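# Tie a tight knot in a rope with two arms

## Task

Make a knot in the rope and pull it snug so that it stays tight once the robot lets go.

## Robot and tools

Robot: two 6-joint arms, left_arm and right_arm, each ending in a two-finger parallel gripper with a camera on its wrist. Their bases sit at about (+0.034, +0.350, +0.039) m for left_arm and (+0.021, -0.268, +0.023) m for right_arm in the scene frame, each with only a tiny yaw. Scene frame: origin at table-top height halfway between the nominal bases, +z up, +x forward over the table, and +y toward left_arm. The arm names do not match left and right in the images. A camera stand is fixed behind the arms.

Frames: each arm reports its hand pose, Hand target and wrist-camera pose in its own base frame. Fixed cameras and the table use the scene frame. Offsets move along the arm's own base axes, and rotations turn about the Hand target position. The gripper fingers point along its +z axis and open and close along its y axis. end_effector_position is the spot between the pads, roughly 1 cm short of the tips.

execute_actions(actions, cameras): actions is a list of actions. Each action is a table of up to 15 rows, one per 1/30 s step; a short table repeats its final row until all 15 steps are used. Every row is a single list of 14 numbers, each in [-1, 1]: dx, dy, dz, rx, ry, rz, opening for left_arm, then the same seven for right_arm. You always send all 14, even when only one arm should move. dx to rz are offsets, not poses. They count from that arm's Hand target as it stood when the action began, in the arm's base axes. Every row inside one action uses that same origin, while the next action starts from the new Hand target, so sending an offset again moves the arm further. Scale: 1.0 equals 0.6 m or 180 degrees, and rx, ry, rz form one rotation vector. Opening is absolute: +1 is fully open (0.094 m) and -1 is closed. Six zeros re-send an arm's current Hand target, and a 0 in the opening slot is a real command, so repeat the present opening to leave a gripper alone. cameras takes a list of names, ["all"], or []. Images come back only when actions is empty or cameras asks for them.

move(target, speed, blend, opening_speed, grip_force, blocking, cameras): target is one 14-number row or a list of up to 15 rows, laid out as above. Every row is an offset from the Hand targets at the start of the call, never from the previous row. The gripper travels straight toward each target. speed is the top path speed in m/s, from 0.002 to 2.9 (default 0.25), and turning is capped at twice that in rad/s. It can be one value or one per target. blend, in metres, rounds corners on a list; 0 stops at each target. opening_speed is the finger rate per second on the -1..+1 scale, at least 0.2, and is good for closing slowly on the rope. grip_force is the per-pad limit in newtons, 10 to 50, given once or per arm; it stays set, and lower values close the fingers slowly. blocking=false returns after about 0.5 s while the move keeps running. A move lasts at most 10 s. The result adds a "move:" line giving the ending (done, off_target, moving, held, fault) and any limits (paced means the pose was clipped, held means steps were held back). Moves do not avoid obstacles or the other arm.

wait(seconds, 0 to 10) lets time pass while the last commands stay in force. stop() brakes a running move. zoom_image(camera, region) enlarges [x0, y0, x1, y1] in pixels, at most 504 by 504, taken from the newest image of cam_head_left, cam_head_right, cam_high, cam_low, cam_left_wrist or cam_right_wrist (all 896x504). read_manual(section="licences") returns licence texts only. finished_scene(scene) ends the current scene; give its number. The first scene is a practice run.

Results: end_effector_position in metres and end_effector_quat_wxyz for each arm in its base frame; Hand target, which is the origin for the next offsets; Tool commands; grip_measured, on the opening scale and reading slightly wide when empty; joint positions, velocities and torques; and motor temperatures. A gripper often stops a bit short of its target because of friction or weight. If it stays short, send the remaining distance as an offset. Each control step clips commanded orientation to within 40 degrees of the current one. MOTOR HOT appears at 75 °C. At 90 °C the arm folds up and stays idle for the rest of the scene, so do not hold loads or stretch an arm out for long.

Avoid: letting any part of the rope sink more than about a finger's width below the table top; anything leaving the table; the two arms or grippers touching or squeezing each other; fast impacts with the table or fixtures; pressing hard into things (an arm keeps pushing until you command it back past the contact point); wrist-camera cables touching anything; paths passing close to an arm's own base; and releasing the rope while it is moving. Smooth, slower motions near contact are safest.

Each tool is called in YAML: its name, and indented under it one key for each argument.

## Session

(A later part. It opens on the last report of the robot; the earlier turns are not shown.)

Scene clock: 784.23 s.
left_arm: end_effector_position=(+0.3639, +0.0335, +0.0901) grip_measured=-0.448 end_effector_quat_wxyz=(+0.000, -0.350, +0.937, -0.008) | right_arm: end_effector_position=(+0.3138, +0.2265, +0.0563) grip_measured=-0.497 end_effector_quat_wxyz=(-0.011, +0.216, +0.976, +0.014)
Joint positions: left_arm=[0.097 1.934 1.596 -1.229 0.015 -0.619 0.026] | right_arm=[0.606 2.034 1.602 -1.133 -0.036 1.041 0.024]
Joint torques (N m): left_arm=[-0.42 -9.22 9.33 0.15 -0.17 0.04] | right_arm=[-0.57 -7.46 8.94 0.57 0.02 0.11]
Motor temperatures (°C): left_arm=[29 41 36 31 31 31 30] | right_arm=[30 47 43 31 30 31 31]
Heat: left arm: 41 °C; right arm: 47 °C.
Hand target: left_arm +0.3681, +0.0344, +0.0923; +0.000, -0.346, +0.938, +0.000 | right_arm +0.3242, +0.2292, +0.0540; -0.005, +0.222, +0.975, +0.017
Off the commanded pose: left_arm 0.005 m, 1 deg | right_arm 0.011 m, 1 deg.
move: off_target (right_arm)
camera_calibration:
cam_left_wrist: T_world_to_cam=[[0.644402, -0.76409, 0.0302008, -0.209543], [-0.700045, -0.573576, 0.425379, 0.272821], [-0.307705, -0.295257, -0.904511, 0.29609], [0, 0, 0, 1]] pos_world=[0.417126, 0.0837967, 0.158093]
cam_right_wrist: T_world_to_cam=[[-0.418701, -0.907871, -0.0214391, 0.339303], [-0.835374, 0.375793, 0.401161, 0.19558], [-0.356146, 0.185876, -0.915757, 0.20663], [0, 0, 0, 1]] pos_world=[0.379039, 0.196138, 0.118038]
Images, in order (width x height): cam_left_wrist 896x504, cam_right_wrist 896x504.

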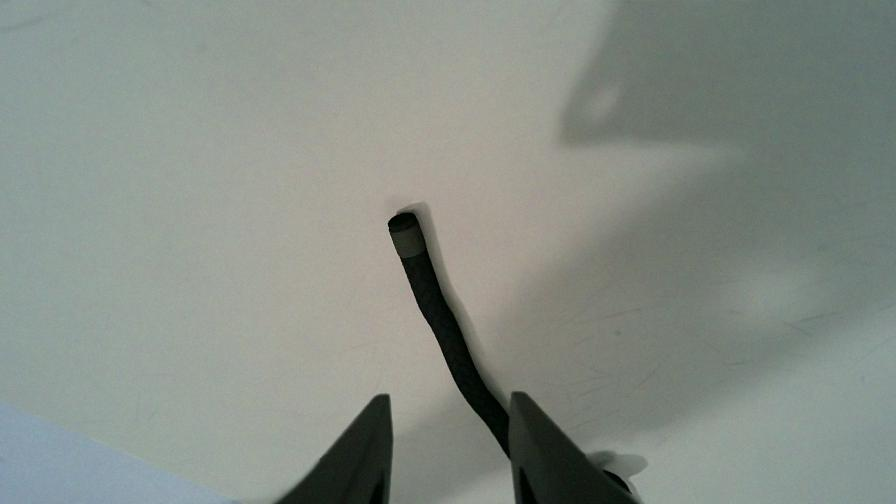

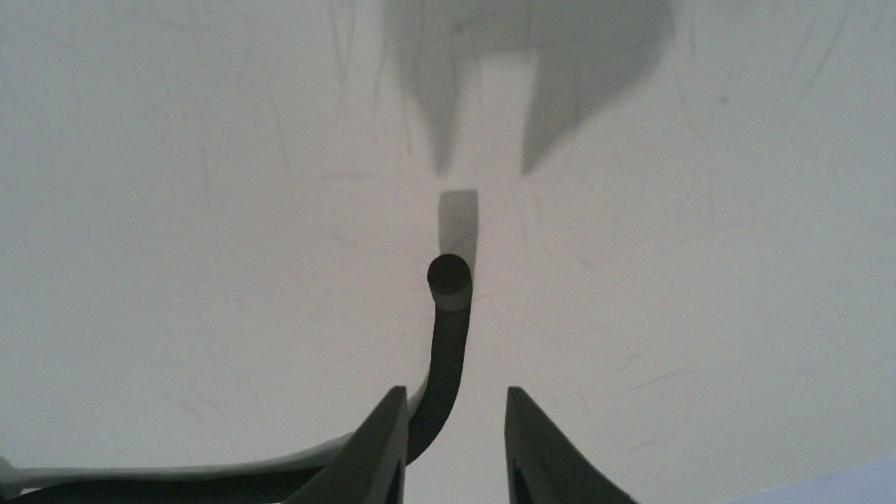

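move:
  target:
    - [-0.04,-0.007,-0.1,0,0,0.1,-0.5,-0.0165,0.005,-0.05,0,0,0,-0.5]
    - [-0.04,-0.007,-0.21,0,0,0.1,-0.5,-0.0165,0.005,-0.117,0,0,0,-0.5]
    - [-0.04,-0.007,-0.21,0,0,0.1,-1,-0.0165,0.005,-0.117,0,0,0,-1]
  speed: [0.2,0.09,0.1]
  blend: [0.01,0,0]
  cameras: ["cam_left_wrist","cam_right_wrist"]

Scene clock: 799.93 s.
left_arm: end_effector_position=(+0.3446, +0.0298, -0.0203) grip_measured=-0.810 end_effector_quat_wxyz=(-0.003, -0.488, +0.873, -0.007) | right_arm: end_effector_position=(+0.3220, +0.2339, -0.0012) grip_measured=-0.771 end_effector_quat_wxyz=(+0.005, +0.224, +0.974, +0.032)
Joint positions: left_arm=[0.091 1.997 1.222 -0.795 0.015 -0.929 0.009] | right_arm=[0.61 2.096 1.457 -0.879 -0.036 1.063 0.011]
Joint torques (N m): left_arm=[-0.44 -8.53 4.05 0.8 -0.17 -0.05] | right_arm=[0.75 -7.86 4.67 0.73 0.03 0.09]
Heat: left arm: 41 °C; right arm: 46 °C.
Hand target: left_arm +0.3441, +0.0302, -0.0337; +0.000, -0.488, +0.873, +0.000 | right_arm +0.3142, +0.2322, -0.0162; -0.005, +0.222, +0.975, +0.017
Off the commanded pose: left_arm 0.013 m, 1 deg | right_arm 0.017 m, 2 deg.
move: off_target (left_arm, right_arm); target 3's new opening was sent with right_arm's hand 0.017 m and 2 deg from that target
camera_calibration:
cam_left_wrist: T_world_to_cam=[[0.844201, -0.535441, 0.0250413, -0.272468], [-0.492389, -0.756166, 0.431006, 0.238094], [-0.211843, -0.376186, -0.902002, 0.158646], [0, 0, 0, 1]] pos_world=[0.380861, 0.0938285, 0.0473017]
cam_right_wrist: T_world_to_cam=[[-0.433731, -0.898952, -0.0613454, 0.350892], [-0.842953, 0.380777, 0.38005, 0.223998], [-0.318288, 0.216551, -0.922929, 0.136159], [0, 0, 0, 1]] pos_world=[0.38435, 0.200656, 0.0620606]
Images, in order (width x height): cam_left_wrist 896x504, cam_right_wrist 896x504.

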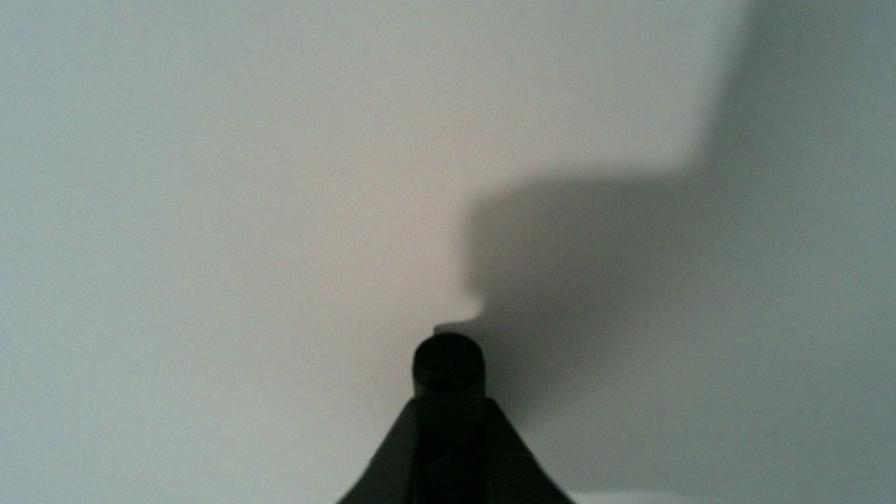

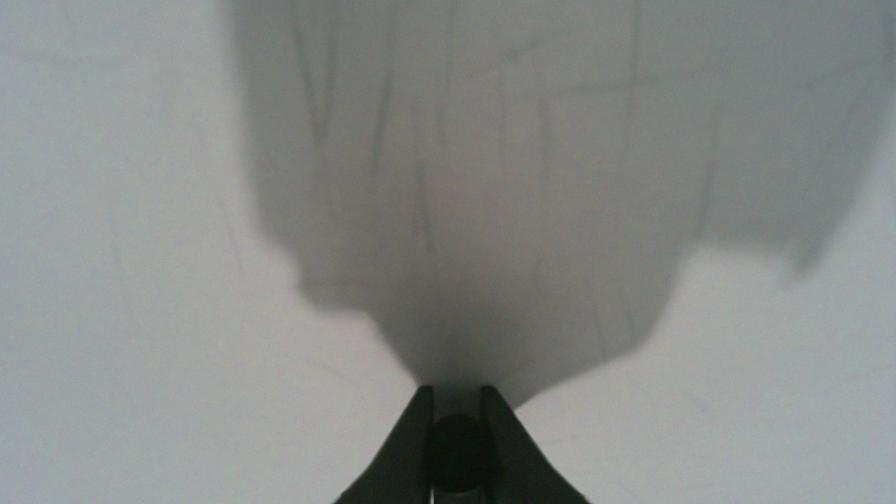

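move:
  target:
    - [0,0,0,0,0,0,-1,0,0,0,0,0,0,-0.5]
    - [0,0,0,0,0,0,-1,-0.01,0.0,0.04,0,0,0,-0.5]
    - [0,0,0,0,0,0,-1,-0.032,0.007,0.04,0,0,0,-0.5]
    - [0,0,0,0,0,0,-1,-0.032,0.007,-0.006,0,0,0,-0.5]
    - [0,0,0,0,0,0,-1,-0.032,0.007,-0.006,0,0,0,-1]
  speed: 0.08
  cameras: ["cam_right_wrist"]

Scene clock: 811.47 s.
left_arm: end_effector_position=(+0.3446, +0.0298, -0.0203) grip_measured=-0.810 end_effector_quat_wxyz=(-0.003, -0.488, +0.873, -0.007) | right_arm: end_effector_position=(+0.2988, +0.2389, -0.0082) grip_measured=-0.771 end_effector_quat_wxyz=(-0.006, +0.221, +0.975, +0.021)
Joint positions: left_arm=[0.091 1.997 1.222 -0.795 0.015 -0.929 0.009] | right_arm=[0.655 2.077 1.397 -0.866 -0.036 1.102 0.011]
Joint torques (N m): left_arm=[-0.44 -8.54 4.04 0.8 -0.17 -0.05] | right_arm=[0.25 -8.79 3.45 0.96 0.04 0.09]
Heat: left arm: 40 °C; right arm: 47 °C.
Hand target: left_arm +0.3441, +0.0302, -0.0337; +0.000, -0.488, +0.873, +0.000 | right_arm +0.2951, +0.2363, -0.0198; -0.005, +0.222, +0.975, +0.017
Off the commanded pose: left_arm 0.013 m, 1 deg | right_arm 0.012 m, 0 deg.
move: off_target (left_arm, right_arm); target 5's new opening was sent with right_arm's hand 0.012 m and 0 deg from that target
camera_calibration:
cam_right_wrist: T_world_to_cam=[[-0.429027, -0.902548, -0.0366425, 0.344485], [-0.8361, 0.381433, 0.394266, 0.203193], [-0.341868, 0.199788, -0.918265, 0.132206], [0, 0, 0, 1]] pos_world=[0.36288, 0.206997, 0.0539107]
Images, in order (width x height): cam_right_wrist 896x504.

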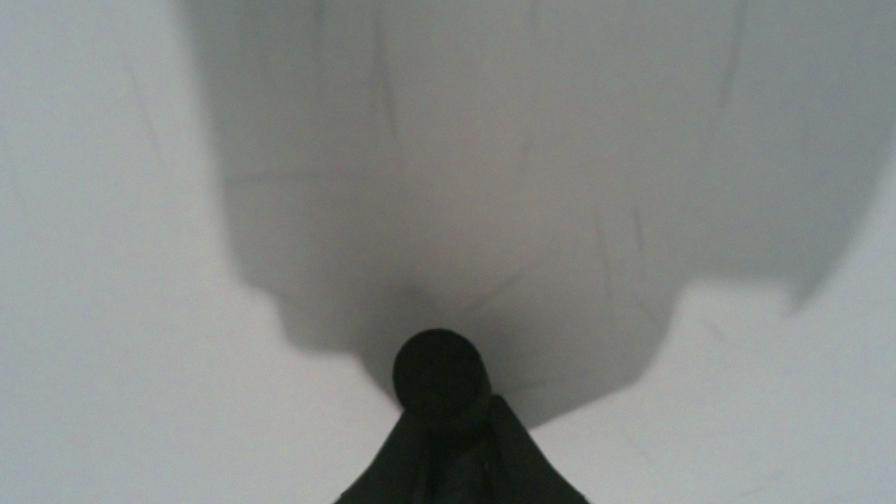

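move:
  target:
    - [0,0.02,0.13,0,0,0.05,-1,-0.05,-0.05,0.13,0,0,-0.1,-1]
    - [0,0.05,0.14,0,0,0.08,-1,-0.075,-0.13,0.14,0,0,-0.27,-1]
    - [0,0.125,0.14,0,0,0.08,-1,-0.075,-0.23,0.14,0,0,-0.27,-1]
  speed: [0.12,0.12,0.06]
  blend: [0.02,0.01,0]
  cameras: ["cam_low","cam_right_wrist"]

zoom_image:
  camera: "cam_low"
  region: [400, 140, 540, 220]

Scene clock: 822.77 s.
left_arm: end_effector_position=(+0.3197, +0.0312, +0.0514) grip_measured=-0.810 end_effector_quat_wxyz=(-0.106, -0.576, +0.807, -0.075) | right_arm: end_effector_position=(+0.2810, +0.1794, +0.0830) grip_measured=-0.772 end_effector_quat_wxyz=(-0.036, +0.561, +0.812, +0.157)
Joint positions: left_arm=[0.217 1.924 1.398 -1.185 0.221 -1.006 0.009] | right_arm=[0.449 1.599 1.117 -0.848 -0.217 1.683 0.011]
Joint torques (N m): left_arm=[5.98 -10.39 10.25 0.83 -2.28 0.1] | right_arm=[-4.55 -8.16 3.48 -1.01 1.6 -0.11]
Heat: left arm: 40 °C; right arm: 46 °C.
Hand target: left_arm +0.3440, +0.1052, +0.0501; +0.000, -0.594, +0.805, +0.000 | right_arm +0.2500, +0.0984, +0.0641; +0.002, +0.604, +0.797, +0.017
Off the commanded pose: left_arm 0.078 m, 15 deg | right_arm 0.089 m, 17 deg.
move: off_target (left_arm, right_arm)
camera_calibration:
cam_right_wrist: T_world_to_cam=[[-0.921182, -0.326005, -0.212474, 0.33594], [-0.387691, 0.721924, 0.573168, -0.0269956], [-0.0334662, 0.610366, -0.791412, 0.0509371], [0, 0, 0, 1]] pos_world=[0.3007, 0.0979166, 0.127164]
Images, in order (width x height): cam_low 896x504, cam_right_wrist 896x504.

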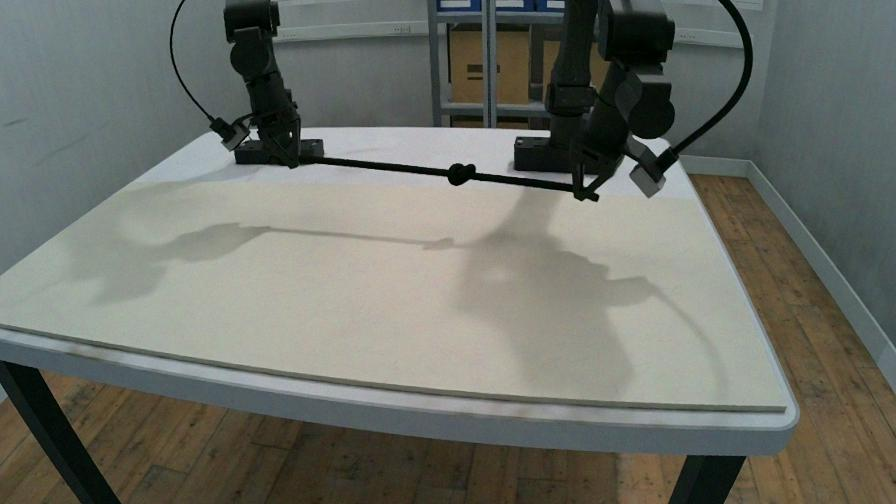

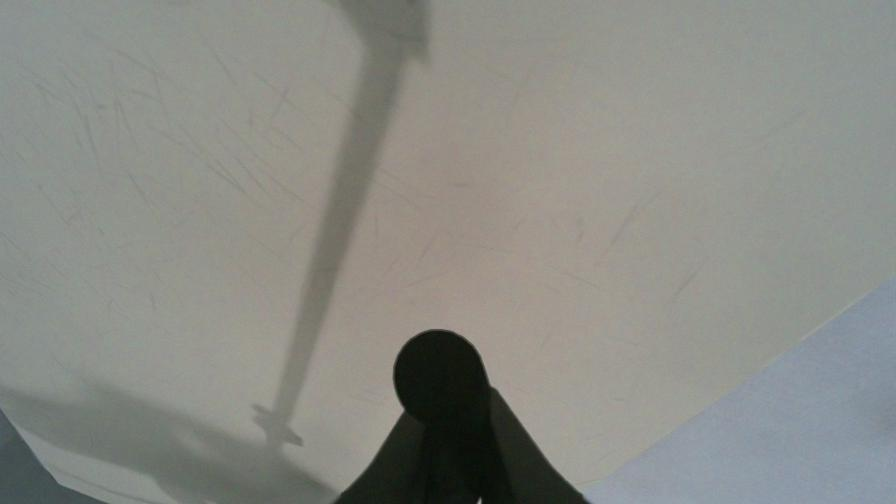

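Scaled by 3.600.

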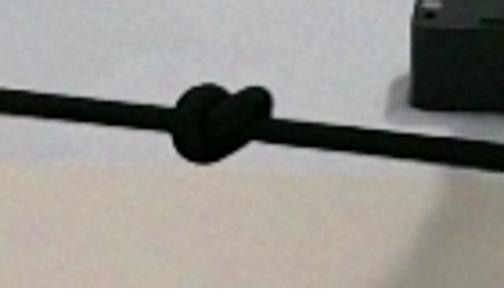

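move:
  target:
    - [-0.02,-0.12,-0.01,0,0,0,-1,0.03,0.135,0,0,0,0,-1]
    - [-0.02,-0.139,-0.14,0,0,0,-1,0.035,0.155,-0.137,0,0,0,-1]
  speed: [0.1,0.08]
  blend: [0.01,0]

move:
  target:
    - [0,0,0,0,0,0,-0.4,0,0,0,0,0,0,-0.4]
    - [0,0,0.16,0,0,0,-0.4,0,0,0.16,0,0,0,-0.4]
  speed: 0.12
  opening_speed: 1
  cameras: ["cam_low"]

zoom_image:
  camera: "cam_low"
  region: [400, 170, 540, 250]

Scene clock: 832.50 s.
left_arm: end_effector_position=(+0.3328, +0.0199, -0.0202) grip_measured=-0.810 end_effector_quat_wxyz=(-0.006, -0.593, +0.805, -0.009) | right_arm: end_effector_position=(+0.2746, +0.1935, -0.0055) grip_measured=-0.772 end_effector_quat_wxyz=(-0.001, +0.604, +0.797, +0.028)
Joint positions: left_arm=[0.069 1.956 1.161 -0.776 0.022 -1.201 0.009] | right_arm=[0.6 1.893 1.137 -0.763 -0.021 1.898 0.011]
Joint torques (N m): left_arm=[-0.39 -8.02 3.93 0.82 -0.24 -0.07] | right_arm=[0.61 -6.2 4.33 0.91 0.11 0.1]
Heat: left arm: 40 °C; right arm: 46 °C.
Hand target: left_arm +0.3321, +0.0218, -0.0337; +0.000, -0.594, +0.805, +0.000 | right_arm +0.2711, +0.1914, -0.0180; +0.002, +0.604, +0.797, +0.018
Off the commanded pose: left_arm 0.014 m, 1 deg | right_arm 0.013 m, 1 deg.
move: off_target (left_arm, right_arm)

Scene clock: 834.93 s.
left_arm: end_effector_position=(+0.3278, +0.0198, +0.0505) grip_measured=-0.402 end_effector_quat_wxyz=(-0.015, -0.593, +0.805, -0.002) | right_arm: end_effector_position=(+0.2694, +0.1887, +0.0647) grip_measured=-0.403 end_effector_quat_wxyz=(-0.005, +0.605, +0.796, +0.008)
Joint positions: left_arm=[0.068 1.848 1.32 -1.065 0.019 -1.202 0.028] | right_arm=[0.6 1.804 1.322 -1.077 -0.015 1.898 0.028]
Joint torques (N m): left_arm=[-0.36 -11.08 8.55 0.09 -0.21 -0.06] | right_arm=[0.61 -9.11 8.39 0.21 0.05 0.1]
Heat: left arm: 41 °C; right arm: 46 °C.
Hand target: left_arm +0.3321, +0.0217, +0.0622; +0.000, -0.594, +0.805, +0.000 | right_arm +0.2710, +0.1914, +0.0780; +0.002, +0.604, +0.797, +0.018
Off the commanded pose: left_arm 0.013 m, 2 deg | right_arm 0.014 m, 1 deg.
move: off_target (left_arm, right_arm)
Images, in order (width x height): cam_low 896x504.

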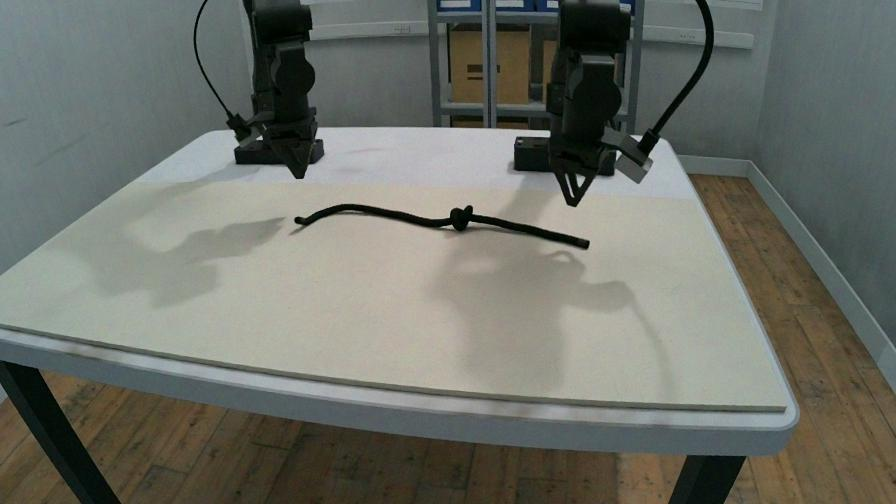

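Scaled by 3.600.

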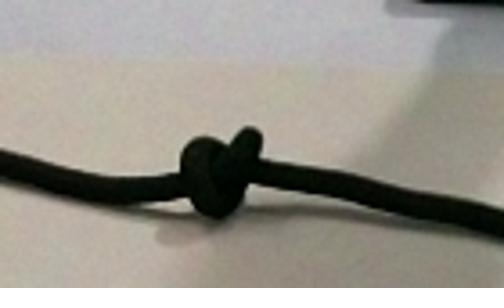

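Tight, no gap.

finished_scene:
  scene: 2

The scene is finished: the task was done.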